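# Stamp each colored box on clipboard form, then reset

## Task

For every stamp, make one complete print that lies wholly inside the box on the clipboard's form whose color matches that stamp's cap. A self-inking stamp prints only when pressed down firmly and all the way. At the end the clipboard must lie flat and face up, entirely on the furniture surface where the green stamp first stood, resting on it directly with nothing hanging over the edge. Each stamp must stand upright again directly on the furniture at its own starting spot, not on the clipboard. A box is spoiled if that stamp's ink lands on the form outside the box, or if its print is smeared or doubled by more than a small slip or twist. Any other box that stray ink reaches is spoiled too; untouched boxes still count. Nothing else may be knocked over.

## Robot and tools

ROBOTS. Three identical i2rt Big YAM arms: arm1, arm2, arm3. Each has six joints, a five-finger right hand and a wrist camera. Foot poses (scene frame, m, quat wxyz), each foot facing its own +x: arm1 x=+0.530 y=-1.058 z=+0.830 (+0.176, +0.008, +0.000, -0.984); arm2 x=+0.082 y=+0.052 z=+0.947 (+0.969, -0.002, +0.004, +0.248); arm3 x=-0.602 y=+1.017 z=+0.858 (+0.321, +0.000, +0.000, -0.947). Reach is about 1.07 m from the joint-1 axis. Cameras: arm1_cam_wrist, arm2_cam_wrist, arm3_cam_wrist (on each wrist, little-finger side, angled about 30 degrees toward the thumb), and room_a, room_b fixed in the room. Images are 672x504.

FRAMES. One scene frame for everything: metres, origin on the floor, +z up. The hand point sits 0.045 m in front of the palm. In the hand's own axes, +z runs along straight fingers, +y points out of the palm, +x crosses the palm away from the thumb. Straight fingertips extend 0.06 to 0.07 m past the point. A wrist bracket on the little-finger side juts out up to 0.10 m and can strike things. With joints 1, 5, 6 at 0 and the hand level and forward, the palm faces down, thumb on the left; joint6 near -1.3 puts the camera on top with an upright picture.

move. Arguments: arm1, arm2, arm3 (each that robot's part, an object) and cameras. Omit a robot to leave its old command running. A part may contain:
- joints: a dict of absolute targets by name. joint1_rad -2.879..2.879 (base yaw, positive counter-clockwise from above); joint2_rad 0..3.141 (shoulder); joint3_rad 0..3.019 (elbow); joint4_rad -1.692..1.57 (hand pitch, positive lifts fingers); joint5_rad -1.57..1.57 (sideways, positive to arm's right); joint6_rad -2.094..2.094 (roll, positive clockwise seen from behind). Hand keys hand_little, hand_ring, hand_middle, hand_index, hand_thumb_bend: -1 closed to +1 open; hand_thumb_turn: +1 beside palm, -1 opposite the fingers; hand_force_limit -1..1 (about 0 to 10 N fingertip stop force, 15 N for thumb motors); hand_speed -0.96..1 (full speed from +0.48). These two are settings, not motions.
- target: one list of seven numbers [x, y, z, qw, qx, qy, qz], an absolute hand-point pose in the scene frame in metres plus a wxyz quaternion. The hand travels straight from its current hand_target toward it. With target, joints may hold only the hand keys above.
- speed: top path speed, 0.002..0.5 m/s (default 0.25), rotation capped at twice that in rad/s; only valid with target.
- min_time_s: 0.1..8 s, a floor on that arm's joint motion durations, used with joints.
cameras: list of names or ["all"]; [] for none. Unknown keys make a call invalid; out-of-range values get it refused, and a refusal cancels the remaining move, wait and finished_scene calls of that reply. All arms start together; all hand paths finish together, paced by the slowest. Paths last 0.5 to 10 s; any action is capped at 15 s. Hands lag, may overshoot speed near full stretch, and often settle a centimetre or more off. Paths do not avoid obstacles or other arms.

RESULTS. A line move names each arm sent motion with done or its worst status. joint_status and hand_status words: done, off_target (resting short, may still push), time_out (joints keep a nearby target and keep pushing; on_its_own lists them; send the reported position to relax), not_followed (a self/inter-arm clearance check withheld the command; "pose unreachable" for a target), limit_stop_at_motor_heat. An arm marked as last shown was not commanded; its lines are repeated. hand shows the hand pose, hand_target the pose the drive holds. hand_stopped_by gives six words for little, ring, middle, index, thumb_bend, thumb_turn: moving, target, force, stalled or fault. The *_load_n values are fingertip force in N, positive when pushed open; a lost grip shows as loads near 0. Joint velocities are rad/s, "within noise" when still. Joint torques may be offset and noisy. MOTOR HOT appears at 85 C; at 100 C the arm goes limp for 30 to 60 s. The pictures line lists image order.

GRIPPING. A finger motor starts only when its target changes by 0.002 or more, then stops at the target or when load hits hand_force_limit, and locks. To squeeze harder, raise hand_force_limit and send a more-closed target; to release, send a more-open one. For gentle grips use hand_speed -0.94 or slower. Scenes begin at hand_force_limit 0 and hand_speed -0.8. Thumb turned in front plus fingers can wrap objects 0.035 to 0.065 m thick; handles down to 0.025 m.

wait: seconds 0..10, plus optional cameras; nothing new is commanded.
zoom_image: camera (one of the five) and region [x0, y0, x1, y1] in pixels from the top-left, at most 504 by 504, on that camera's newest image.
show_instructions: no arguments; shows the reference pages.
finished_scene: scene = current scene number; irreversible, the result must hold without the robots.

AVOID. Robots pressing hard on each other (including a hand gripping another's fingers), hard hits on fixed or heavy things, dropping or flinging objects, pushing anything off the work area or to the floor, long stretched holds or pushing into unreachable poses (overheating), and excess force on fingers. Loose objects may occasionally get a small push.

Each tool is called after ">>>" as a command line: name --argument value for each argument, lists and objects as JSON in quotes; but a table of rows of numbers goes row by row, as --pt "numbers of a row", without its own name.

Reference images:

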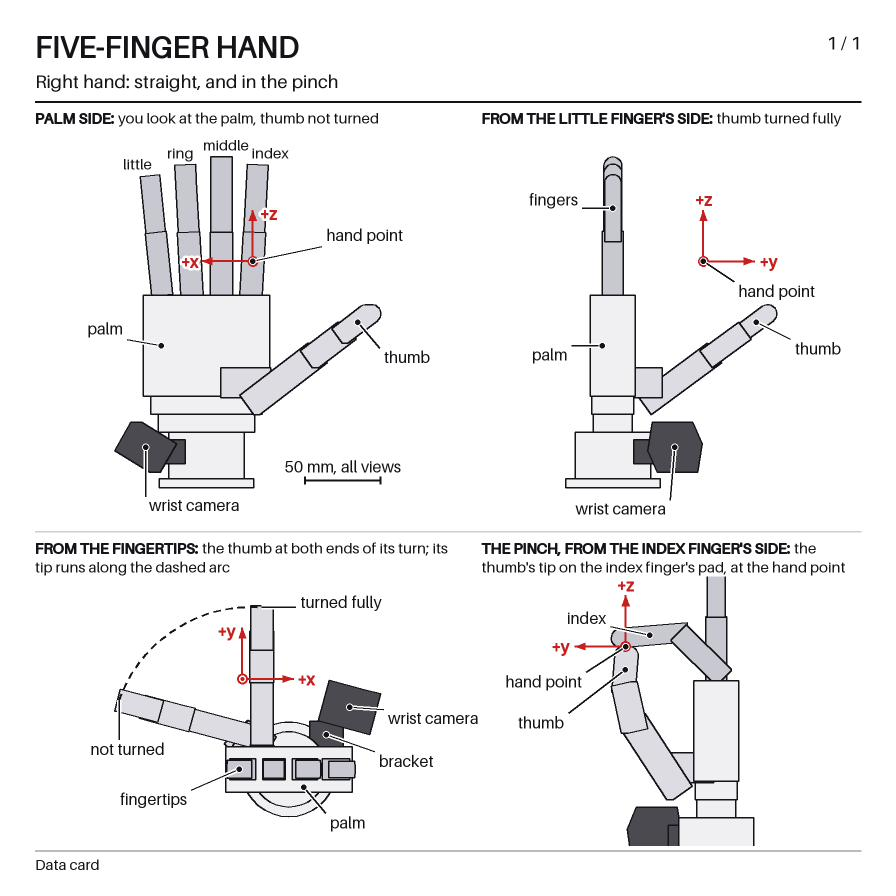

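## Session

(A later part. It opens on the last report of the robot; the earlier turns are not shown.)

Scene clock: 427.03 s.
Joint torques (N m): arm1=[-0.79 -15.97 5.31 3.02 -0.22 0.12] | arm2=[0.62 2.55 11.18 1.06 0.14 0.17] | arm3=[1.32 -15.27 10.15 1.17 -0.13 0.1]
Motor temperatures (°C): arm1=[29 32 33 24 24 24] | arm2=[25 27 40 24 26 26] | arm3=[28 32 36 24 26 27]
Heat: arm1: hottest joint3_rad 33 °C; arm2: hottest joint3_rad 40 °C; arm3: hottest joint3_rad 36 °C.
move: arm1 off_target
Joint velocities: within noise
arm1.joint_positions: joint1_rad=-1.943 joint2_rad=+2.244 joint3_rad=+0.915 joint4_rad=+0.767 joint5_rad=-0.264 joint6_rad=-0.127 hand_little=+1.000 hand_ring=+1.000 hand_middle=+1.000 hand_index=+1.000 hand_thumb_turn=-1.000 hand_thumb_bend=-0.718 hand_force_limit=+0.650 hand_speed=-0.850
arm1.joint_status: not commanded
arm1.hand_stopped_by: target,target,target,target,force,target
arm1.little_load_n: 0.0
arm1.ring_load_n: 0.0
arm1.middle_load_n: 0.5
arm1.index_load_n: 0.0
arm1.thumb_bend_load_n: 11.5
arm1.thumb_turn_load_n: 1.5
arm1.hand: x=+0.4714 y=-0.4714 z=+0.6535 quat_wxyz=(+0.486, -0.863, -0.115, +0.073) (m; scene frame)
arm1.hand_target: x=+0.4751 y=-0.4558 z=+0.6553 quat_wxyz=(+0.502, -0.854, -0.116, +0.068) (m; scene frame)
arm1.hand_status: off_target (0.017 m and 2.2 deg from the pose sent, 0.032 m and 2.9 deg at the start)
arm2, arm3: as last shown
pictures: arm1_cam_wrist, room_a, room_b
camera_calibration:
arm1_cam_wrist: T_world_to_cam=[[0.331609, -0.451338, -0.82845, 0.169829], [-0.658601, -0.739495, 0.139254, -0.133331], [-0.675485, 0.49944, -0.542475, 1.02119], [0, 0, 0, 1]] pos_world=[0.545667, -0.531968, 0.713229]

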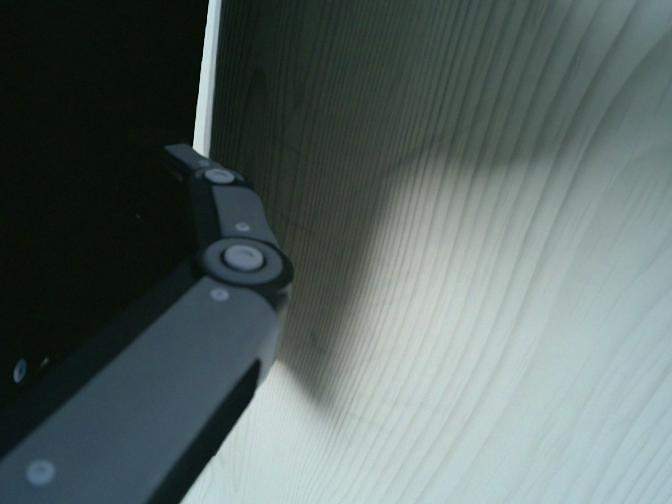

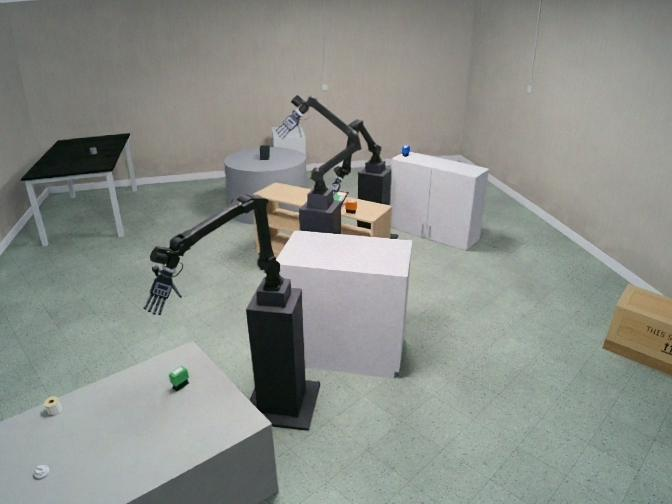

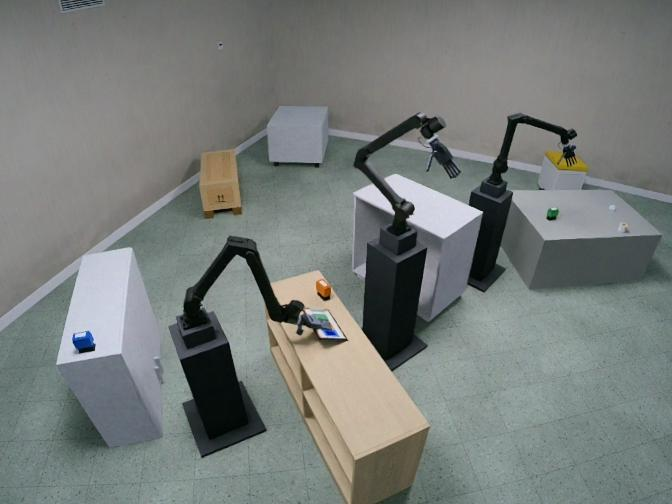

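>>> move --arm1 '{"target": [0.475, -0.455, 0.640, 0.5029, -0.8539, -0.1163, 0.0685], "speed": 0.04}' --cameras '["room_b", "arm1_cam_wrist"]'

>>> zoom_image --camera "room_b" --region '[280, 265, 370, 365]'

Scene clock: 428.80 s.
Joint torques (N m): arm1=[-0.73 -15.27 5.38 2.65 -0.18 0.2] | arm2=[0.62 2.67 11.26 1.2 0.11 0.13] | arm3=[1.32 -15.33 10.14 1.17 -0.14 0.1]
Motor temperatures (°C): arm1=[29 32 33 24 24 24] | arm2=[25 27 40 24 26 26] | arm3=[28 32 36 24 26 27]
Heat: arm1: hottest joint3_rad 33 °C; arm2: hottest joint3_rad 40 °C; arm3: hottest joint3_rad 36 °C.
move: arm1 off_target
Joint velocities: within noise
arm1.joint_positions: joint1_rad=-1.943 joint2_rad=+2.273 joint3_rad=+0.929 joint4_rad=+0.807 joint5_rad=-0.264 joint6_rad=-0.134 hand_little=+1.000 hand_ring=+1.000 hand_middle=+1.000 hand_index=+1.000 hand_thumb_turn=-1.000 hand_thumb_bend=-0.718 hand_force_limit=+0.650 hand_speed=-0.850
arm1.joint_status: not commanded
arm1.hand_stopped_by: target,target,target,target,force,target
arm1.little_load_n: -0.5
arm1.ring_load_n: 0.0
arm1.middle_load_n: 0.5
arm1.index_load_n: 0.0
arm1.thumb_bend_load_n: 11.5
arm1.thumb_turn_load_n: 1.5
arm1.hand: x=+0.4720 y=-0.4654 z=+0.6477 quat_wxyz=(+0.497, -0.857, -0.119, +0.069) (m; scene frame)
arm1.hand_target: x=+0.4751 y=-0.4556 z=+0.6403 quat_wxyz=(+0.503, -0.854, -0.116, +0.068) (m; scene frame)
arm1.hand_status: off_target (0.013 m and 0.8 deg from the pose sent, 0.022 m and 2.2 deg at the start)
arm2, arm3: as last shown
arm3.thumb_bend_load_n: -0.5
pictures: arm1_cam_wrist, room_b
camera_calibration:
arm1_cam_wrist: T_world_to_cam=[[0.338401, -0.428693, -0.837679, 0.180887], [-0.656497, -0.745321, 0.11622, -0.116477], [-0.674163, 0.510606, -0.533654, 1.01423], [0, 0, 0, 1]] pos_world=[0.546077, -0.527138, 0.706309]

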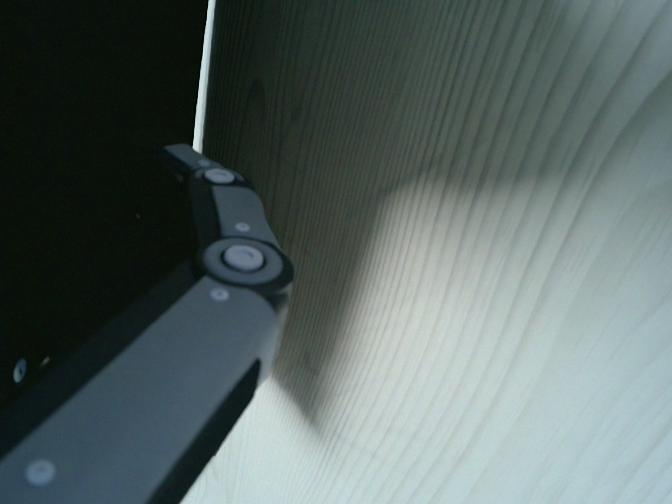

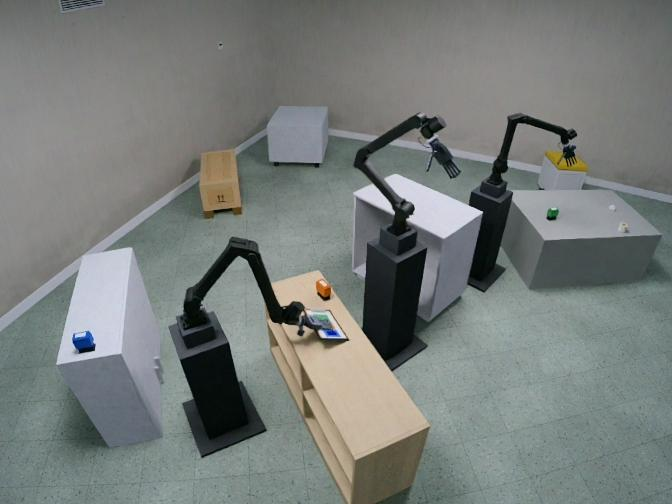

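Scaled by 5.040 from the camera's 672x504 image, which has a finer 960x720 frame.

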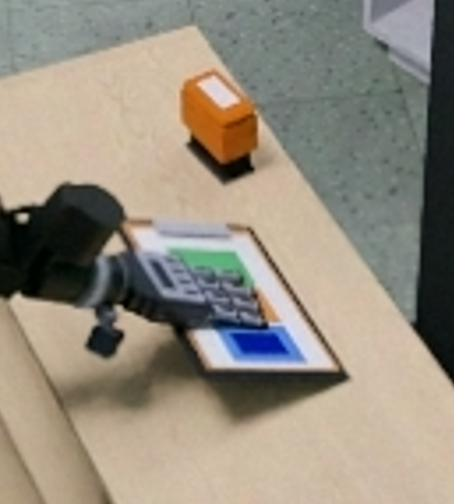

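>>> move --arm1 '{"joints": {"hand_thumb_bend": 0.4, "hand_speed": -0.8}}' --cameras '["room_b", "arm1_cam_wrist"]'

>>> zoom_image --camera "room_b" --region '[280, 265, 370, 365]'

Scene clock: 434.10 s.
Joint torques (N m): arm1=[-0.62 -16.15 5 2.62 -0.18 0.18] | arm2=[0.62 3.08 11.15 1.05 0.17 0.12] | arm3=[1.26 -15.27 10.15 1.18 -0.14 0.1]
Motor temperatures (°C): arm1=[29 32 33 24 24 24] | arm2=[25 27 41 24 26 26] | arm3=[28 32 36 24 26 27]
Heat: arm1: hottest joint3_rad 33 °C; arm2: hottest joint3_rad 41 °C; arm3: hottest joint3_rad 36 °C.
move: arm1 done
Joint velocities: within noise
arm1.joint_positions: joint1_rad=-1.943 joint2_rad=+2.284 joint3_rad=+0.933 joint4_rad=+0.807 joint5_rad=-0.265 joint6_rad=-0.134 hand_little=+1.000 hand_ring=+1.000 hand_middle=+1.000 hand_index=+1.000 hand_thumb_turn=-1.000 hand_thumb_bend=+0.400 hand_force_limit=+0.650 hand_speed=-0.800
arm1.joint_status: all done
arm1.hand_stopped_by: target,target,target,target,target,target
arm1.little_load_n: 0.0
arm1.ring_load_n: 0.0
arm1.middle_load_n: 0.0
arm1.index_load_n: 0.0
arm1.thumb_bend_load_n: 0.0
arm1.thumb_turn_load_n: 0.0
arm1.hand: x=+0.4719 y=-0.4663 z=+0.6430 quat_wxyz=(+0.494, -0.858, -0.119, +0.070) (m; scene frame)
arm1.hand_target: x=+0.4751 y=-0.4555 z=+0.6404 quat_wxyz=(+0.503, -0.854, -0.116, +0.068) (m; scene frame)
arm1.hand_status: not commanded
arm2, arm3: as last shown
arm3.thumb_bend_load_n: 0.0
arm3.thumb_turn_load_n: 0.5
pictures: arm1_cam_wrist, room_b
camera_calibration:
arm1_cam_wrist: T_world_to_cam=[[0.33818, -0.433172, -0.835462, 0.17327], [-0.655797, -0.745192, 0.120914, -0.119967], [-0.674956, 0.507002, -0.536082, 1.01243], [0, 0, 0, 1]] pos_world=[0.546076, -0.527647, 0.702012]

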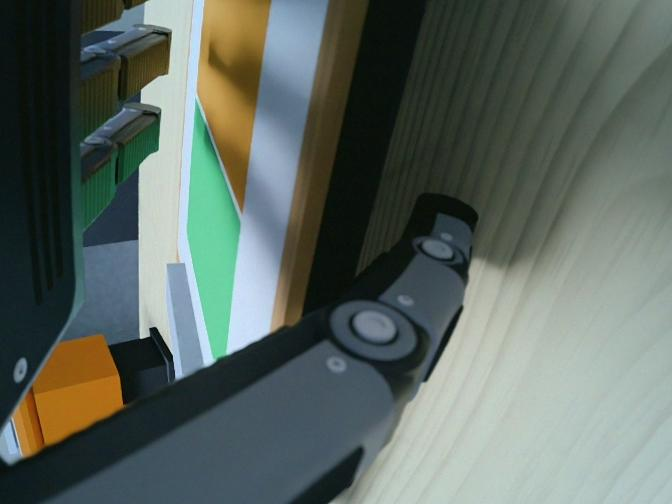

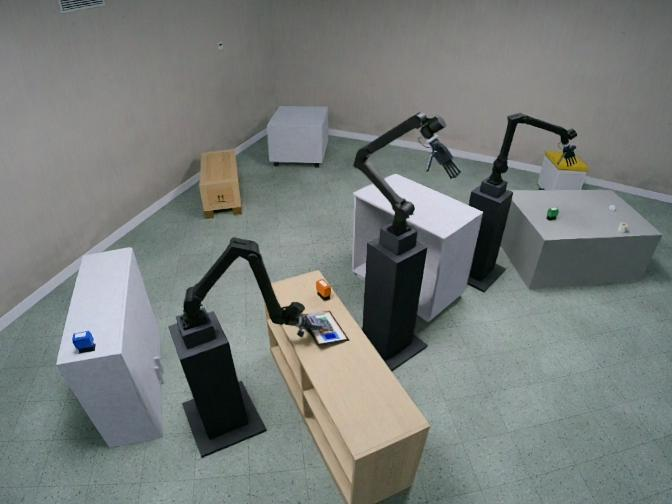

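Scaled by 5.040 from the camera's 672x504 image, which has a finer 960x720 frame.

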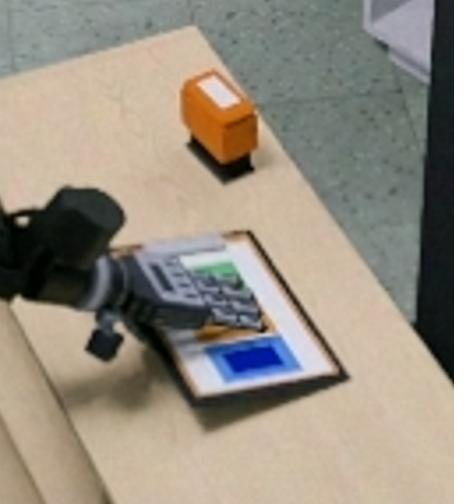

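>>> move --arm1 '{"joints": {"hand_thumb_bend": 1.0, "hand_speed": -0.8}}' --cameras '["room_b", "arm1_cam_wrist"]'

>>> zoom_image --camera "room_b" --region '[280, 265, 370, 365]'

Scene clock: 439.00 s.
Joint torques (N m): arm1=[-0.85 -16.15 3.66 2.21 -0.16 0.16] | arm2=[0.79 3.19 11.18 1.02 0.16 0.12] | arm3=[1.32 -15.33 10.14 1.17 -0.13 0.1]
Motor temperatures (°C): arm1=[29 31 33 24 24 24] | arm2=[25 27 41 24 26 26] | arm3=[28 32 36 24 26 27]
Heat: arm1: hottest joint3_rad 33 °C; arm2: hottest joint3_rad 41 °C; arm3: hottest joint3_rad 36 °C.
move: arm1 done
Joint velocities: within noise
arm1.joint_positions: joint1_rad=-1.943 joint2_rad=+2.284 joint3_rad=+0.948 joint4_rad=+0.816 joint5_rad=-0.265 joint6_rad=-0.134 hand_little=+1.000 hand_ring=+1.000 hand_middle=+1.000 hand_index=+1.000 hand_thumb_turn=-1.000 hand_thumb_bend=+1.000 hand_force_limit=+0.650 hand_speed=-0.800
arm1.joint_status: all done
arm1.hand_stopped_by: target,target,target,target,target,target
arm1.little_load_n: 0.0
arm1.ring_load_n: 0.0
arm1.middle_load_n: 0.0
arm1.index_load_n: 0.0
arm1.thumb_bend_load_n: -0.5
arm1.thumb_turn_load_n: 0.0
arm1.hand: x=+0.4720 y=-0.4562 z=+0.6489 quat_wxyz=(+0.505, -0.852, -0.120, +0.069) (m; scene frame)
arm1.hand_target: x=+0.4751 y=-0.4555 z=+0.6404 quat_wxyz=(+0.503, -0.854, -0.116, +0.068) (m; scene frame)
arm1.hand_status: not commanded
arm2.joint_positions: joint1_rad=+0.303 joint2_rad=+0.620 joint3_rad=+1.341 joint4_rad=-1.491 joint5_rad=-0.009 joint6_rad=-1.257 hand_little=+1.000 hand_ring=+1.000 hand_middle=+1.000 hand_index=+1.000 hand_thumb_turn=+1.000 hand_thumb_bend=+1.000 hand_force_limit=+0.000 hand_speed=-0.800
arm2.joint_status: not commanded
arm2.hand_stopped_by: target,target,target,target,target,target
arm2.little_load_n: 0.0
arm2.ring_load_n: 0.0
arm2.middle_load_n: 0.0
arm2.index_load_n: 0.0
arm2.thumb_bend_load_n: 0.0
arm2.thumb_turn_load_n: 0.0
arm2.hand: x=+0.2566 y=+0.1660 z=+1.3815 quat_wxyz=(-0.208, +0.894, +0.226, +0.325) (m; scene frame)
arm2.hand_target: x=+0.2516 y=+0.1659 z=+1.4016 quat_wxyz=(-0.222, +0.886, +0.226, +0.338) (m; scene frame)
arm2.hand_status: not commanded
arm3: as last shown
arm3.thumb_turn_load_n: 0.0
pictures: arm1_cam_wrist, room_b
camera_calibration:
arm1_cam_wrist: T_world_to_cam=[[0.338719, -0.412847, -0.845474, 0.198011], [-0.655551, -0.748137, 0.102686, -0.102709], [-0.674924, 0.51947, -0.52405, 1.00838], [0, 0, 0, 1]] pos_world=[0.546177, -0.518915, 0.706401]

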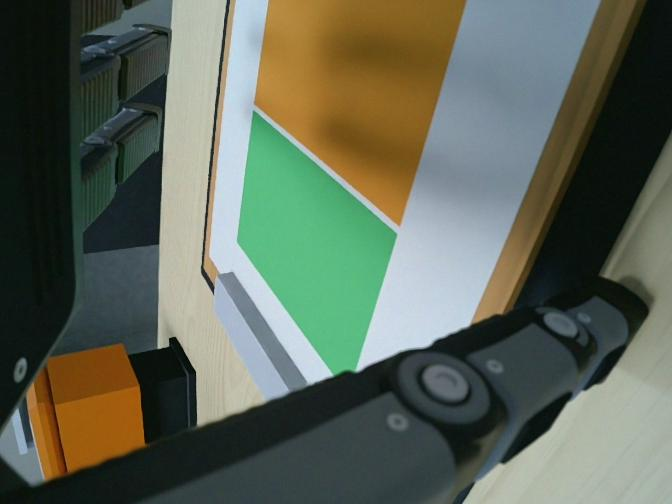

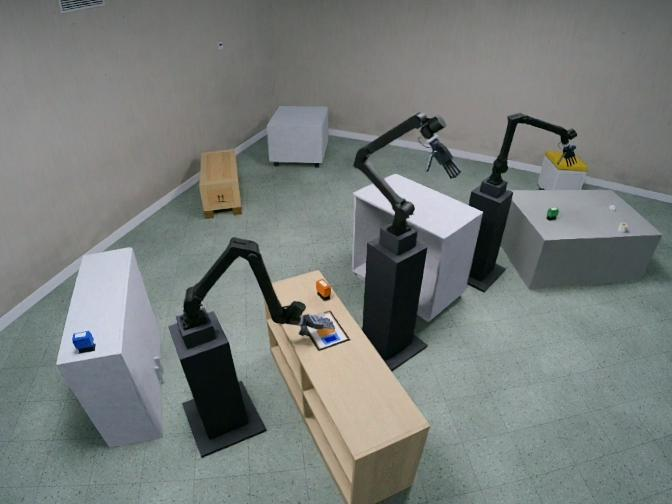

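Scaled by 5.040 from the camera's 672x504 image, which has a finer 960x720 frame.

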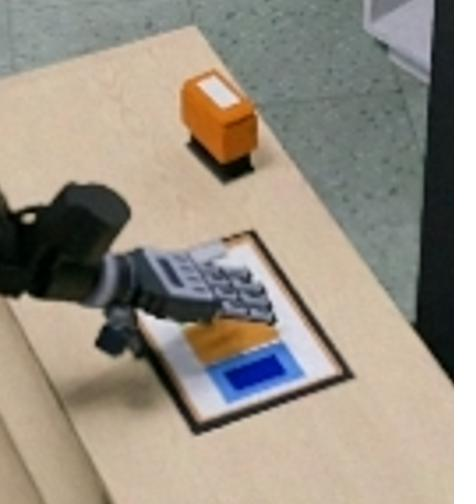

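>>> move --arm1 '{"target": [0.490, -0.510, 0.642, 0.5029, -0.8539, -0.1163, 0.0685], "speed": 0.06}' --cameras '["room_b", "arm1_cam_wrist"]'

>>> zoom_image --camera "room_b" --region '[280, 265, 370, 365]'

Scene clock: 441.13 s.
Joint torques (N m): arm1=[-1.96 -16.38 0.44 1.85 -0.17 0.02] | arm2=[0.73 2.26 11.11 1.13 0.14 0.18] | arm3=[1.32 -15.27 10.15 1.17 -0.14 0.1]
Motor temperatures (°C): arm1=[29 31 33 24 24 24] | arm2=[25 27 42 24 26 26] | arm3=[28 32 36 24 26 27]
Heat: arm1: hottest joint3_rad 33 °C; arm2: hottest joint3_rad 42 °C; arm3: hottest joint3_rad 36 °C.
move: arm1 off_target
Joint velocities: within noise
arm1.joint_positions: joint1_rad=-1.971 joint2_rad=+2.274 joint3_rad=+0.826 joint4_rad=+0.942 joint5_rad=-0.297 joint6_rad=-0.134 hand_little=+1.000 hand_ring=+1.000 hand_middle=+1.000 hand_index=+1.000 hand_thumb_turn=-1.000 hand_thumb_bend=+0.999 hand_force_limit=+0.650 hand_speed=-0.800
arm1.joint_status: not commanded
arm1.hand_stopped_by: target,target,target,target,target,target
arm1.little_load_n: 0.0
arm1.ring_load_n: 0.0
arm1.middle_load_n: 0.0
arm1.index_load_n: 0.0
arm1.thumb_bend_load_n: -2.5
arm1.thumb_turn_load_n: -0.5
arm1.hand: x=+0.4812 y=-0.4990 z=+0.6477 quat_wxyz=(+0.511, -0.848, -0.117, +0.074) (m; scene frame)
arm1.hand_target: x=+0.4897 y=-0.5099 z=+0.6421 quat_wxyz=(+0.503, -0.854, -0.116, +0.069) (m; scene frame)
arm1.hand_status: off_target (0.015 m and 1.3 deg from the pose sent, 0.057 m and 0.5 deg at the start)
arm2: as last shown
arm3.joint_positions: joint1_rad=-2.241 joint2_rad=+1.661 joint3_rad=+1.401 joint4_rad=-0.738 joint5_rad=-0.006 joint6_rad=-1.274 hand_little=+1.000 hand_ring=+1.000 hand_middle=+1.000 hand_index=+1.000 hand_thumb_turn=+1.000 hand_thumb_bend=+1.000 hand_force_limit=+0.000 hand_speed=-0.800
arm3.joint_status: not commanded
arm3.hand_stopped_by: target,target,target,target,target,target
arm3.little_load_n: 0.0
arm3.ring_load_n: 0.0
arm3.middle_load_n: 0.0
arm3.index_load_n: 0.0
arm3.thumb_bend_load_n: 0.0
arm3.thumb_turn_load_n: 0.0
arm3.hand: x=-0.5434 y=+1.6146 z=+1.0099 quat_wxyz=(+0.227, -0.775, -0.565, -0.168) (m; scene frame)
arm3.hand_target: x=-0.5500 y=+1.6196 z=+1.0000 quat_wxyz=(+0.228, -0.777, -0.564, -0.163) (m; scene frame)
arm3.hand_status: not commanded
pictures: arm1_cam_wrist, room_b
camera_calibration:
arm1_cam_wrist: T_world_to_cam=[[0.326035, -0.401562, -0.855833, 0.194673], [-0.653898, -0.749593, 0.102607, -0.130054], [-0.682729, 0.526174, -0.506974, 1.03213], [0, 0, 0, 1]] pos_world=[0.556156, -0.562396, 0.703217]

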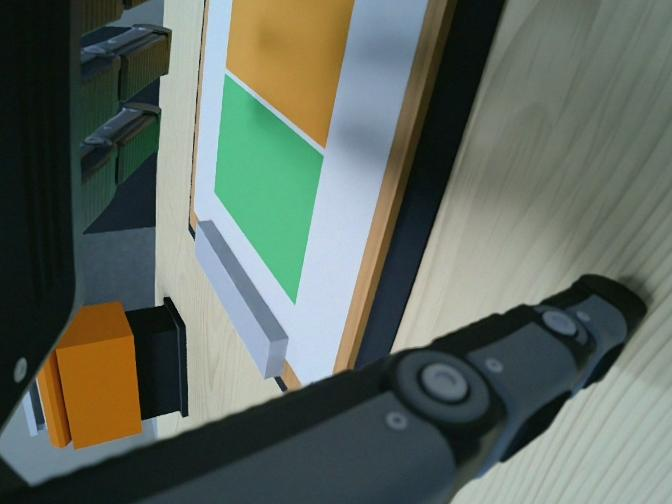

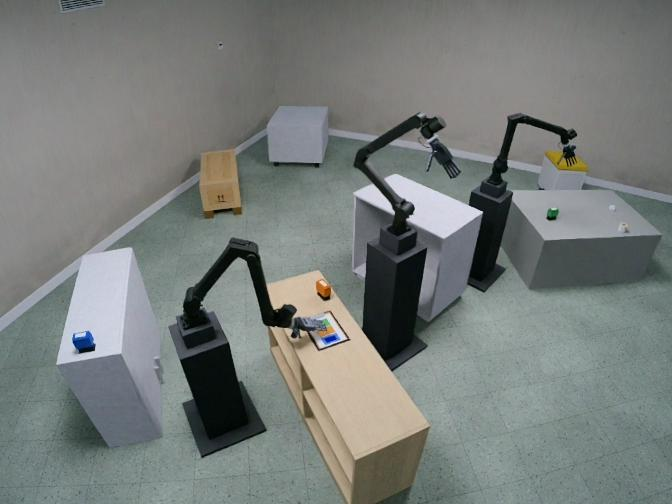

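Scaled by 5.040 from the camera's 672x504 image, which has a finer 960x720 frame.

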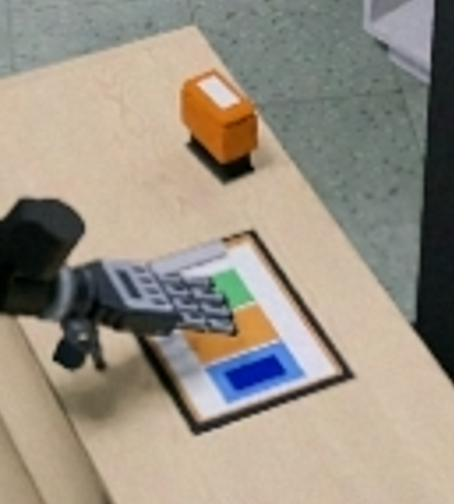

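>>> move --arm1 '{"target": [0.496, -0.54, 0.665, 0.5029, -0.8539, -0.1163, 0.0685], "speed": 0.08}' --cameras '[]'

>>> move --arm1 '{"target": [0.50, -0.57, 0.85, 0.5029, -0.8539, -0.1163, 0.0685], "speed": 0.12}' --cameras '["room_b", "arm1_cam_wrist"]'

>>> zoom_image --camera "room_b" --region '[260, 245, 370, 365]'

Scene clock: 443.30 s.
Joint torques (N m): arm1=[-1.26 -17.55 1.1 2.55 -0.31 0.05] | arm2=[0.97 2.43 11.08 1.17 0.1 0.12] | arm3=[1.32 -15.33 10.14 1.17 -0.14 0.1]
Motor temperatures (°C): arm1=[29 31 33 24 24 24] | arm2=[25 27 42 24 26 26] | arm3=[28 32 36 24 26 27]
Heat: arm1: hottest joint3_rad 33 °C; arm2: hottest joint3_rad 42 °C; arm3: hottest joint3_rad 36 °C.
move: arm1 off_target
Joint velocities: within noise
arm1.joint_positions: joint1_rad=-1.995 joint2_rad=+2.214 joint3_rad=+0.708 joint4_rad=+0.942 joint5_rad=-0.313 joint6_rad=-0.150 hand_little=+1.000 hand_ring=+1.000 hand_middle=+1.000 hand_index=+1.000 hand_thumb_turn=-1.000 hand_thumb_bend=+1.000 hand_force_limit=+0.650 hand_speed=-0.800
arm1.joint_status: not commanded
arm1.hand_stopped_by: target,target,target,target,target,target
arm1.little_load_n: 0.0
arm1.ring_load_n: 0.0
arm1.middle_load_n: 0.0
arm1.index_load_n: 0.0
arm1.thumb_bend_load_n: 0.0
arm1.thumb_turn_load_n: 0.0
arm1.hand: x=+0.4891 y=-0.5465 z=+0.6525 quat_wxyz=(+0.489, -0.862, -0.114, +0.076) (m; scene frame)
arm1.hand_target: x=+0.4959 y=-0.5401 z=+0.6648 quat_wxyz=(+0.503, -0.854, -0.116, +0.068) (m; scene frame)
arm1.hand_status: off_target (0.016 m and 2.1 deg from the pose sent, 0.047 m and 1.3 deg at the start)
arm2, arm3: as last shown
arm2.little_load_n: 0.5
arm2.middle_load_n: 0.5
pictures: none
No camera images: "cameras" was empty.

Scene clock: 445.67 s.
Joint torques (N m): arm1=[-1.26 -12.1 5.53 1.65 -0.3 0.03] | arm2=[0.73 2.14 11.28 0.99 0.15 0.12] | arm3=[1.32 -15.27 10.14 1.17 -0.13 0.1]
Motor temperatures (°C): arm1=[29 31 33 24 24 24] | arm2=[25 27 42 24 26 26] | arm3=[28 32 36 24 26 27]
Heat: arm1: hottest joint3_rad 33 °C; arm2: hottest joint3_rad 42 °C; arm3: hottest joint3_rad 36 °C.
move: arm1 done
Joint velocities: within noise
arm1.joint_positions: joint1_rad=-2.021 joint2_rad=+1.544 joint3_rad=+0.591 joint4_rad=+0.411 joint5_rad=-0.336 joint6_rad=-0.164 hand_little=+1.000 hand_ring=+1.000 hand_middle=+1.000 hand_index=+1.000 hand_thumb_turn=-1.000 hand_thumb_bend=+1.000 hand_force_limit=+0.650 hand_speed=-0.800
arm1.joint_status: not commanded
arm1.hand_stopped_by: target,target,target,target,target,target
arm1.little_load_n: 0.0
arm1.ring_load_n: 0.0
arm1.middle_load_n: 0.0
arm1.index_load_n: 0.0
arm1.thumb_bend_load_n: 0.0
arm1.thumb_turn_load_n: 0.0
arm1.hand: x=+0.4936 y=-0.5701 z=+0.8450 quat_wxyz=(+0.500, -0.855, -0.115, +0.074) (m; scene frame)
arm1.hand_target: x=+0.4999 y=-0.5699 z=+0.8500 quat_wxyz=(+0.503, -0.854, -0.116, +0.069) (m; scene frame)
arm1.hand_status: done (0.008 m and 0.8 deg from the pose sent, 0.199 m and 2.1 deg at the start)
arm2, arm3: as last shown
arm2.little_load_n: 0.0
arm2.middle_load_n: 0.0
pictures: arm1_cam_wrist, room_b
camera_calibration:
arm1_cam_wrist: T_world_to_cam=[[0.32757, -0.425072, -0.843808, 0.306552], [-0.655905, -0.745125, 0.120736, -0.207256], [-0.680064, 0.513908, -0.522887, 1.1833], [0, 0, 0, 1]] pos_world=[0.568359, -0.63223, 0.902424]

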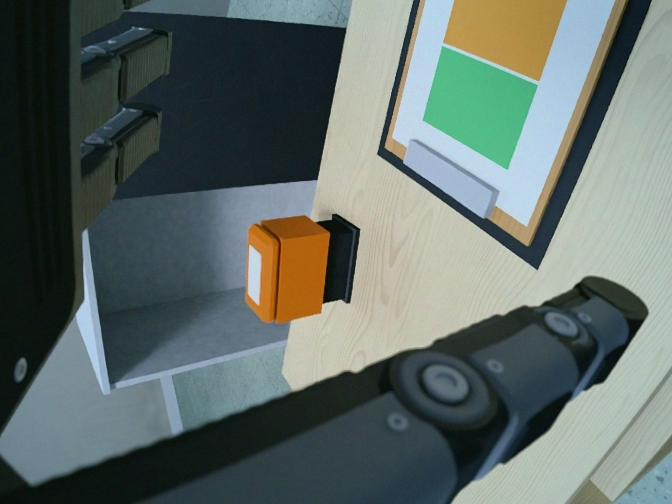

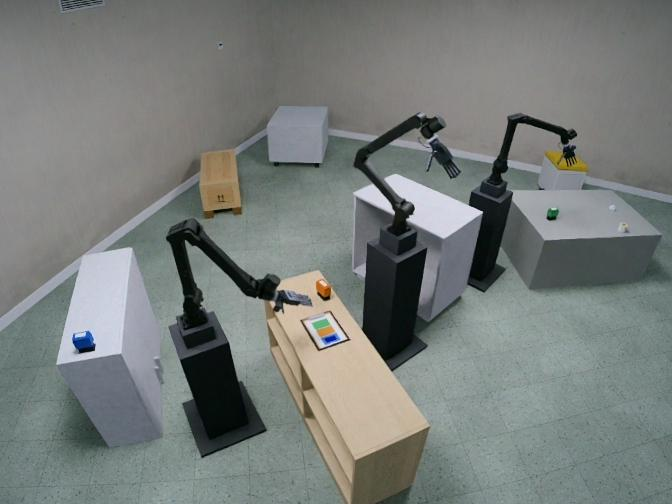

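Scaled by 4.200 from the camera's 672x504 image, which has a finer 960x720 frame.

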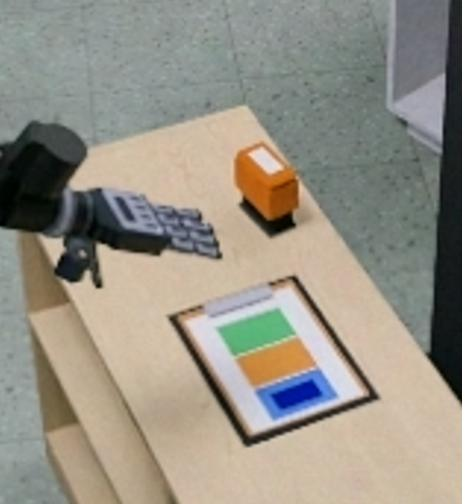

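>>> move --arm1 '{"joints": {"joint1_rad": -0.8, "joint2_rad": 0.7, "joint3_rad": 1.4, "joint4_rad": -1.5, "joint5_rad": 0.0}, "min_time_s": 5}' --arm2 '{"joints": {"joint1_rad": -1.5, "joint2_rad": 1.2, "joint3_rad": 1.0, "joint4_rad": -0.75}, "min_time_s": 5}' --cameras '[]'

>>> move --arm2 '{"target": [0.33, -0.44, 1.05, 0.0974, 0.7484, -0.6013, 0.2626], "speed": 0.15}' --cameras '["arm2_cam_wrist", "room_b"]'

Scene clock: 452.73 s.
Joint torques (N m): arm1=[0.97 0.38 10.55 1.44 0.09 0.09] | arm2=[-1.79 -5.07 8.46 1.95 0.14 0.14] | arm3=[1.32 -15.33 10.15 1.17 -0.13 0.1]
Motor temperatures (°C): arm1=[29 31 34 24 24 24] | arm2=[25 27 41 24 26 26] | arm3=[28 32 36 24 26 27]
Heat: arm1: hottest joint3_rad 34 °C; arm2: hottest joint3_rad 41 °C; arm3: hottest joint3_rad 36 °C.
move: arm1 done; arm2 done
Joint velocities: within noise
arm1.joint_positions: joint1_rad=-0.812 joint2_rad=+0.704 joint3_rad=+1.359 joint4_rad=-1.490 joint5_rad=-0.002 joint6_rad=-0.165 hand_little=+1.000 hand_ring=+1.000 hand_middle=+1.000 hand_index=+1.000 hand_thumb_turn=-1.000 hand_thumb_bend=+1.000 hand_force_limit=+0.650 hand_speed=-0.800
arm1.joint_status: all done
arm1.hand_stopped_by: target,target,target,target,target,target
arm1.little_load_n: 0.0
arm1.ring_load_n: 0.0
arm1.middle_load_n: 0.0
arm1.index_load_n: 0.0
arm1.thumb_bend_load_n: 0.0
arm1.thumb_turn_load_n: 0.0
arm1.hand: x=+0.3237 y=-0.9836 z=+1.2445 quat_wxyz=(+0.316, -0.750, -0.559, +0.158) (m; scene frame)
arm1.hand_target: x=+0.3262 y=-0.9863 z=+1.2615 quat_wxyz=(+0.331, -0.739, -0.564, +0.165) (m; scene frame)
arm1.hand_status: not commanded
arm2.joint_positions: joint1_rad=-1.489 joint2_rad=+1.193 joint3_rad=+1.003 joint4_rad=-0.768 joint5_rad=-0.008 joint6_rad=-1.257 hand_little=+1.000 hand_ring=+1.000 hand_middle=+1.000 hand_index=+1.000 hand_thumb_turn=+1.000 hand_thumb_bend=+1.000 hand_force_limit=+0.000 hand_speed=-0.800
arm2.joint_status: all done
arm2.hand_stopped_by: target,target,target,target,target,target
arm2.little_load_n: 0.0
arm2.ring_load_n: 0.0
arm2.middle_load_n: 0.0
arm2.index_load_n: 0.0
arm2.thumb_bend_load_n: 0.0
arm2.thumb_turn_load_n: 0.0
arm2.hand: x=+0.2845 y=-0.3364 z=+1.1362 quat_wxyz=(+0.100, +0.760, -0.575, +0.286) (m; scene frame)
arm2.hand_target: x=+0.2823 y=-0.3414 z=+1.1336 quat_wxyz=(+0.102, +0.753, -0.583, +0.289) (m; scene frame)
arm2.hand_status: not commanded
arm3: as last shown
pictures: none
No camera images: "cameras" was empty.

Scene clock: 454.57 s.
Joint torques (N m): arm1=[1.2 0.79 10.43 1.28 0.11 0.03] | arm2=[-2.61 -8.64 12.45 1.73 0.28 0.14] | arm3=[1.32 -15.33 10.15 1.17 -0.13 0.1]
Motor temperatures (°C): arm1=[29 31 34 24 24 24] | arm2=[25 27 41 24 26 26] | arm3=[28 32 36 24 26 27]
Heat: arm1: hottest joint3_rad 34 °C; arm2: hottest joint3_rad 41 °C; arm3: hottest joint3_rad 36 °C.
move: arm2 off_target
Joint velocities: within noise
arm1, arm3: as last shown
arm1.ring_load_n: -0.5
arm1.hand_target: x=+0.3262 y=-0.9864 z=+1.2615 quat_wxyz=(+0.331, -0.738, -0.564, +0.165) (m; scene frame)
arm2.joint_positions: joint1_rad=-1.505 joint2_rad=+1.575 joint3_rad=+1.112 joint4_rad=-0.608 joint5_rad=-0.005 joint6_rad=-1.247 hand_little=+1.000 hand_ring=+1.000 hand_middle=+1.000 hand_index=+1.000 hand_thumb_turn=+1.000 hand_thumb_bend=+1.000 hand_force_limit=+0.000 hand_speed=-0.800
arm2.joint_status: not commanded
arm2.hand_stopped_by: target,target,target,target,target,target
arm2.little_load_n: 0.0
arm2.ring_load_n: 0.0
arm2.middle_load_n: 0.0
arm2.index_load_n: 0.0
arm2.thumb_bend_load_n: 0.0
arm2.thumb_turn_load_n: 0.0
arm2.hand: x=+0.3221 y=-0.4109 z=+1.0277 quat_wxyz=(+0.084, +0.764, -0.596, +0.233) (m; scene frame)
arm2.hand_target: x=+0.3288 y=-0.4383 z=+1.0509 quat_wxyz=(+0.098, +0.748, -0.601, +0.263) (m; scene frame)
arm2.hand_status: off_target (0.037 m and 4.1 deg from the pose sent, 0.142 m and 4.2 deg at the start)
pictures: arm2_cam_wrist, room_b
camera_calibration:
arm2_cam_wrist: T_world_to_cam=[[-0.885727, -0.464117, 0.00909746, 0.0798375], [-0.462584, 0.884099, 0.0662173, 0.442897], [-0.0387756, 0.0544421, -0.997764, 1.17305], [0, 0, 0, 1]] pos_world=[0.321077, -0.418374, 1.14037]

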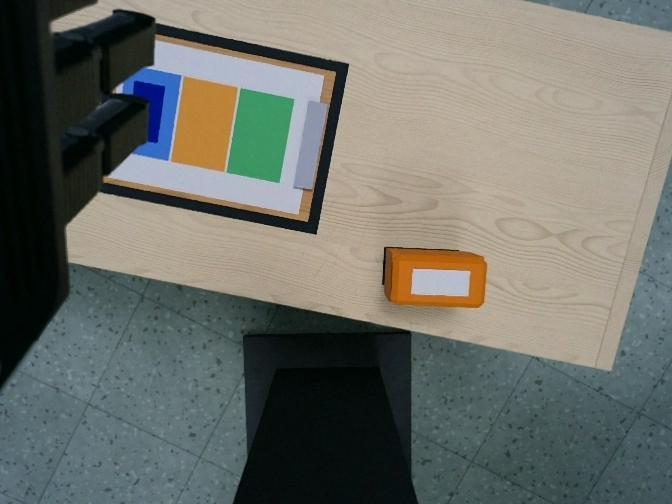

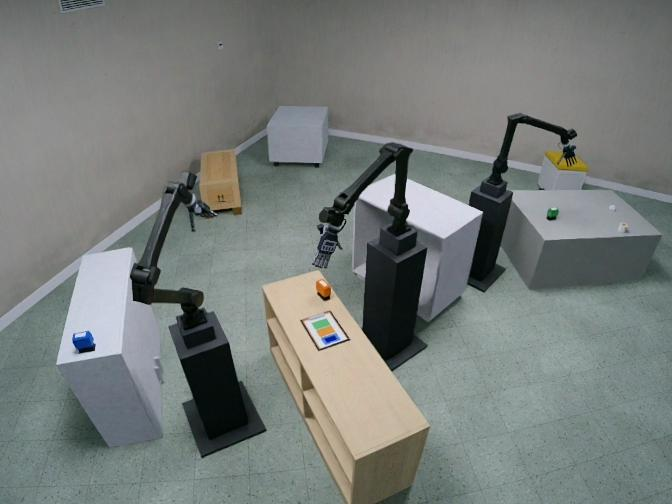

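>>> move --arm2 '{"target": [0.2055, -0.3886, 0.82, 0, -0.2164, 0.9763, 0], "speed": 0.15, "joints": {"hand_thumb_turn": -1.0, "hand_speed": 0.0}}' --cameras '["arm2_cam_wrist", "room_b"]'

Scene clock: 464.03 s.
Joint torques (N m): arm1=[1.08 0.67 10.51 1.26 0.11 0.05] | arm2=[-2.43 -11.22 8.08 -0.57 -0.09 0.19] | arm3=[1.32 -15.27 10.15 1.17 -0.13 0.1]
Motor temperatures (°C): arm1=[29 30 34 24 24 24] | arm2=[25 27 41 24 26 26] | arm3=[28 32 36 24 26 27]
Heat: arm1: hottest joint3_rad 34 °C; arm2: hottest joint3_rad 41 °C; arm3: hottest joint3_rad 36 °C.
move: arm2 off_target
Joint velocities: within noise
arm1, arm3: as last shown
arm1.ring_load_n: 0.0
arm1.thumb_turn_load_n: 0.5
arm2.joint_positions: joint1_rad=-1.826 joint2_rad=+2.081 joint3_rad=+1.205 joint4_rad=-0.718 joint5_rad=-0.003 joint6_rad=-0.215 hand_little=+1.000 hand_ring=+1.000 hand_middle=+1.000 hand_index=+1.000 hand_thumb_turn=-1.000 hand_thumb_bend=+1.000 hand_force_limit=+0.000 hand_speed=+0.000
arm2.joint_status: all done
arm2.hand_stopped_by: target,target,target,target,target,target
arm2.little_load_n: -0.5
arm2.ring_load_n: 0.0
arm2.middle_load_n: 0.0
arm2.index_load_n: 0.0
arm2.thumb_bend_load_n: 0.0
arm2.thumb_turn_load_n: 0.0
arm2.hand: x=+0.2052 y=-0.3705 z=+0.8165 quat_wxyz=(+0.002, +0.229, -0.973, -0.009) (m; scene frame)
arm2.hand_target: x=+0.2053 y=-0.3882 z=+0.8203 quat_wxyz=(+0.000, +0.217, -0.976, +0.000) (m; scene frame)
arm2.hand_status: off_target (0.018 m and 1.8 deg from the pose sent, 0.239 m and 83.4 deg at the start)
pictures: arm2_cam_wrist, room_b
camera_calibration:
arm2_cam_wrist: T_world_to_cam=[[-0.652028, 0.755415, 0.0648745, 0.355315], [0.659729, 0.523101, 0.539559, -0.383438], [0.373655, 0.394607, -0.839445, 0.867771], [0, 0, 0, 1]] pos_world=[0.160393, -0.410262, 0.912282]

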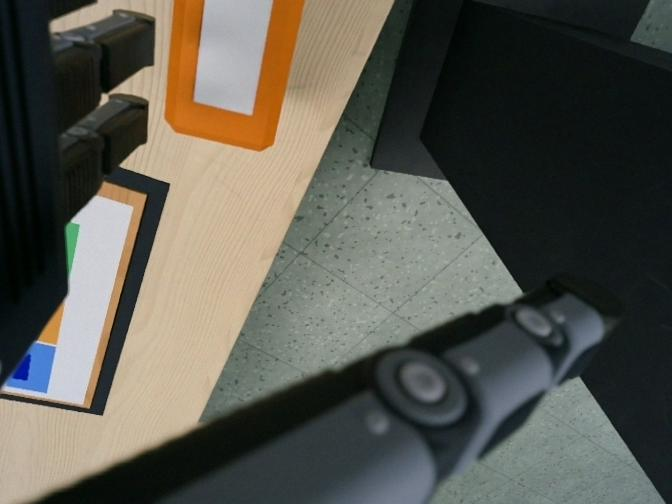

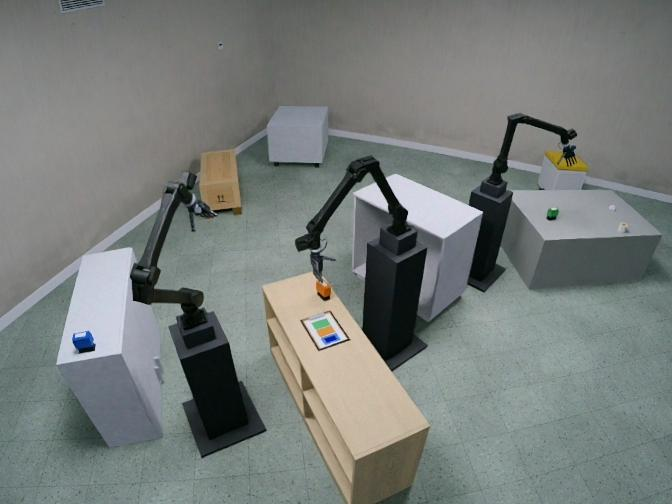

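>>> move --arm2 '{"target": [0.2055, -0.390, 0.74, 0, -0.2164, 0.9763, 0], "speed": 0.08}' --cameras '["arm2_cam_wrist"]'

Scene clock: 468.20 s.
Joint torques (N m): arm1=[0.91 0.79 10.5 1.35 0.09 0.06] | arm2=[-1.38 -9.88 4.36 -0.44 0.84 0.11] | arm3=[1.26 -15.27 10.14 1.17 -0.14 0.1]
Motor temperatures (°C): arm1=[29 30 35 24 24 24] | arm2=[25 27 41 24 27 26] | arm3=[28 32 36 24 26 27]
Heat: arm1: hottest joint3_rad 35 °C; arm2: hottest joint3_rad 41 °C; arm3: hottest joint3_rad 36 °C.
move: arm2 off_target
Joint velocities: within noise
arm1, arm3: as last shown
arm1.little_load_n: 0.5
arm1.thumb_turn_load_n: 0.0
arm2.joint_positions: joint1_rad=-1.826 joint2_rad=+2.205 joint3_rad=+1.270 joint4_rad=-0.571 joint5_rad=-0.026 joint6_rad=-0.208 hand_little=+1.000 hand_ring=+1.000 hand_middle=+1.000 hand_index=+1.000 hand_thumb_turn=-1.000 hand_thumb_bend=+1.000 hand_force_limit=+0.000 hand_speed=+0.000
arm2.joint_status: not commanded
arm2.hand_stopped_by: target,target,target,target,target,target
arm2.little_load_n: 0.0
arm2.ring_load_n: 0.0
arm2.middle_load_n: 0.5
arm2.index_load_n: 0.0
arm2.thumb_bend_load_n: 0.0
arm2.thumb_turn_load_n: 0.0
arm2.hand: x=+0.2196 y=-0.4093 z=+0.7652 quat_wxyz=(-0.010, +0.226, -0.974, +0.034) (m; scene frame)
arm2.hand_target: x=+0.2059 y=-0.3891 z=+0.7418 quat_wxyz=(+0.000, +0.217, -0.976, +0.000) (m; scene frame)
arm2.hand_status: off_target (0.035 m and 4.2 deg from the pose sent, 0.079 m and 1.8 deg at the start)
pictures: arm2_cam_wrist
camera_calibration:
arm2_cam_wrist: T_world_to_cam=[[-0.648278, 0.761022, -0.0241046, 0.46691], [0.639849, 0.56167, 0.524518, -0.313301], [0.412709, 0.324611, -0.851058, 0.806272], [0, 0, 0, 1]] pos_world=[0.170398, -0.441082, 0.861771]

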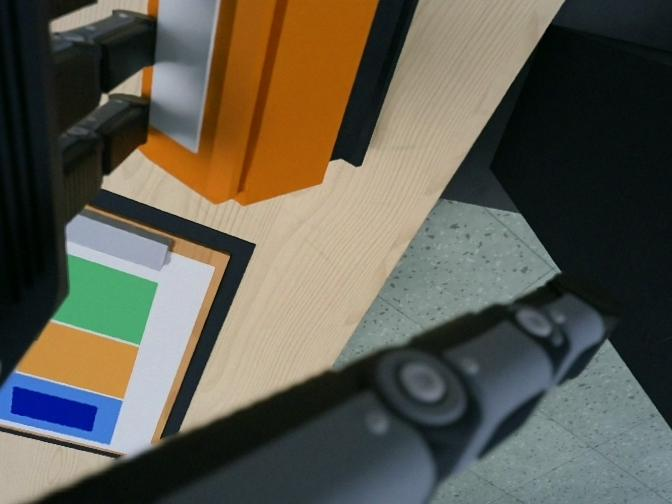

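>>> move --arm2 '{"target": [0.2055, -0.389, 0.84, 0, -0.2164, 0.9763, 0], "speed": 0.08}' --cameras '["arm2_cam_wrist", "room_b"]'

>>> zoom_image --camera "room_b" --region '[270, 245, 370, 355]'

Scene clock: 471.17 s.
Joint torques (N m): arm1=[1.32 0.44 10.56 1.28 0.11 0.06] | arm2=[-2.14 -13.63 5.39 -0.64 0.27 0.11] | arm3=[1.32 -15.27 10.15 1.17 -0.13 0.1]
Motor temperatures (°C): arm1=[29 30 35 24 24 24] | arm2=[25 27 40 24 27 26] | arm3=[28 32 36 24 26 27]
Heat: arm1: hottest joint3_rad 35 °C; arm2: hottest joint3_rad 40 °C; arm3: hottest joint3_rad 36 °C.
move: arm2 off_target
Joint velocities: within noise
arm1, arm3: as last shown
arm1.little_load_n: 0.0
arm2.joint_positions: joint1_rad=-1.826 joint2_rad=+2.075 joint3_rad=+1.250 joint4_rad=-0.760 joint5_rad=-0.012 joint6_rad=-0.208 hand_little=+1.000 hand_ring=+1.000 hand_middle=+1.000 hand_index=+1.000 hand_thumb_turn=-1.000 hand_thumb_bend=+1.000 hand_force_limit=+0.000 hand_speed=+0.000
arm2.joint_status: not commanded
arm2.hand_stopped_by: target,target,target,target,target,target
arm2.little_load_n: 0.0
arm2.ring_load_n: 0.0
arm2.middle_load_n: 0.0
arm2.index_load_n: -0.5
arm2.thumb_bend_load_n: 0.0
arm2.thumb_turn_load_n: 0.0
arm2.hand: x=+0.2111 y=-0.3848 z=+0.8303 quat_wxyz=(-0.002, +0.225, -0.974, -0.005) (m; scene frame)
arm2.hand_target: x=+0.2056 y=-0.3889 z=+0.8398 quat_wxyz=(+0.000, +0.217, -0.976, +0.000) (m; scene frame)
arm2.hand_status: off_target (0.012 m and 1.2 deg from the pose sent, 0.079 m and 4.3 deg at the start)
arm3.little_load_n: -0.5
pictures: arm2_cam_wrist, room_b
camera_calibration:
arm2_cam_wrist: T_world_to_cam=[[-0.647018, 0.760608, 0.0533257, 0.379546], [0.658084, 0.521745, 0.54287, -0.390167], [0.385089, 0.38634, -0.838122, 0.876026], [0, 0, 0, 1]] pos_world=[0.164987, -0.423561, 0.925787]

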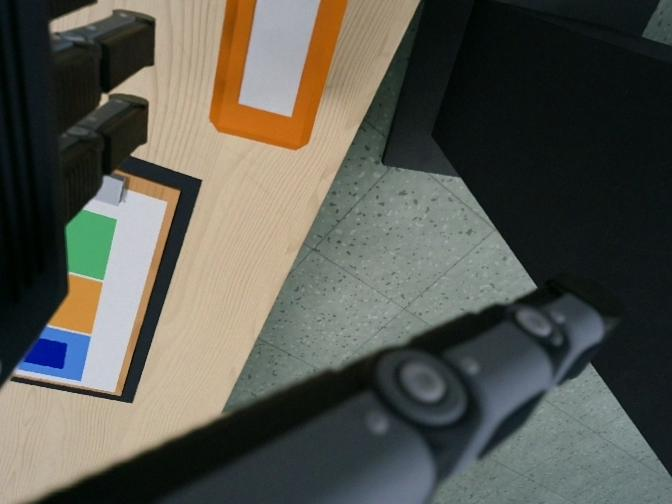

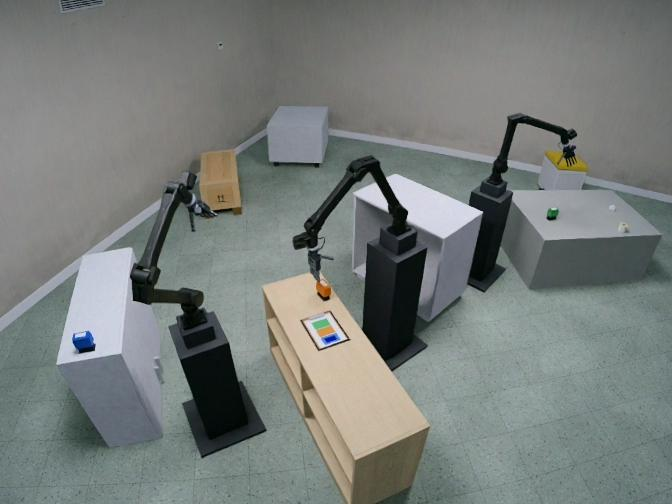

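Scaled by 4.582 from the camera's 672x504 image, which has a finer 960x720 frame.

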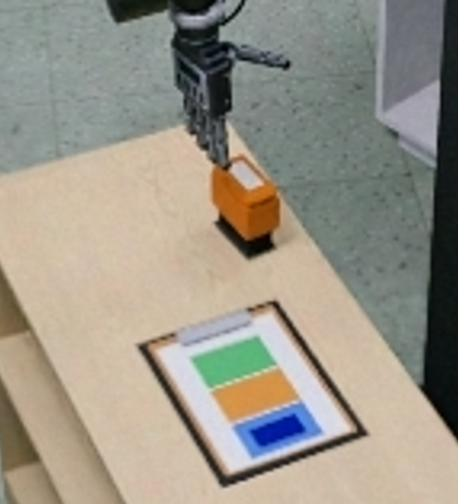

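>>> move --arm2 '{"target": [0.2045, -0.386, 0.75, 0, -0.2164, 0.9763, 0], "speed": 0.06}' --cameras '["arm2_cam_wrist"]'

Scene clock: 474.47 s.
Joint torques (N m): arm1=[0.85 0.62 10.51 1.37 0.08 0.06] | arm2=[-1.73 -12.22 4.72 0.49 0.24 0.12] | arm3=[1.32 -15.27 10.14 1.17 -0.13 0.1]
Motor temperatures (°C): arm1=[29 30 35 24 24 24] | arm2=[25 28 39 24 27 26] | arm3=[28 32 36 24 26 27]
Heat: arm1: hottest joint3_rad 35 °C; arm2: hottest joint3_rad 39 °C; arm3: hottest joint3_rad 36 °C.
move: arm2 done
Joint velocities: within noise
arm1: as last shown
arm2.joint_positions: joint1_rad=-1.826 joint2_rad=+2.224 joint3_rad=+1.245 joint4_rad=-0.602 joint5_rad=-0.012 joint6_rad=-0.208 hand_little=+1.000 hand_ring=+1.000 hand_middle=+1.000 hand_index=+1.000 hand_thumb_turn=-1.000 hand_thumb_bend=+1.000 hand_force_limit=+0.000 hand_speed=+0.000
arm2.joint_status: not commanded
arm2.hand_stopped_by: target,target,target,target,target,target
arm2.little_load_n: 0.0
arm2.ring_load_n: 0.0
arm2.middle_load_n: 0.0
arm2.index_load_n: 0.0
arm2.thumb_bend_load_n: 0.0
arm2.thumb_turn_load_n: 0.0
arm2.hand: x=+0.2099 y=-0.3823 z=+0.7544 quat_wxyz=(-0.002, +0.225, -0.974, -0.003) (m; scene frame)
arm2.hand_target: x=+0.2046 y=-0.3859 z=+0.7501 quat_wxyz=(+0.000, +0.217, -0.976, +0.000) (m; scene frame)
arm2.hand_status: done (0.008 m and 1.1 deg from the pose sent, 0.081 m and 1.2 deg at the start)
arm3.joint_positions: joint1_rad=-2.241 joint2_rad=+1.661 joint3_rad=+1.401 joint4_rad=-0.738 joint5_rad=-0.006 joint6_rad=-1.274 hand_little=+1.000 hand_ring=+1.000 hand_middle=+1.000 hand_index=+1.000 hand_thumb_turn=+1.000 hand_thumb_bend=+1.000 hand_force_limit=+0.000 hand_speed=-0.800
arm3.joint_status: not commanded
arm3.hand_stopped_by: target,target,target,target,target,target
arm3.little_load_n: 0.0
arm3.ring_load_n: 0.0
arm3.middle_load_n: 0.0
arm3.index_load_n: 0.0
arm3.thumb_bend_load_n: 0.0
arm3.thumb_turn_load_n: 0.0
arm3.hand: x=-0.5434 y=+1.6146 z=+1.0099 quat_wxyz=(+0.227, -0.775, -0.565, -0.168) (m; scene frame)
arm3.hand_target: x=-0.5500 y=+1.6196 z=+1.0000 quat_wxyz=(+0.228, -0.777, -0.564, -0.163) (m; scene frame)
arm3.hand_status: not commanded
pictures: arm2_cam_wrist
camera_calibration:
arm2_cam_wrist: T_world_to_cam=[[-0.647141, 0.760803, 0.0488626, 0.384433], [0.657365, 0.524398, 0.541183, -0.347063], [0.38611, 0.382342, -0.839484, 0.811275], [0, 0, 0, 1]] pos_world=[0.163688, -0.420663, 0.850093]

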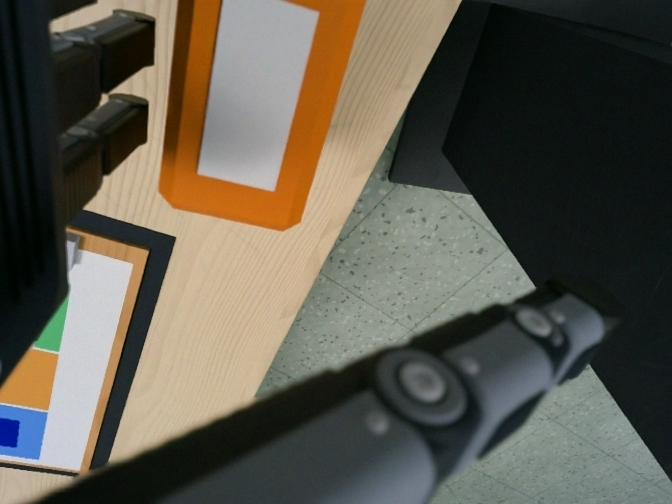

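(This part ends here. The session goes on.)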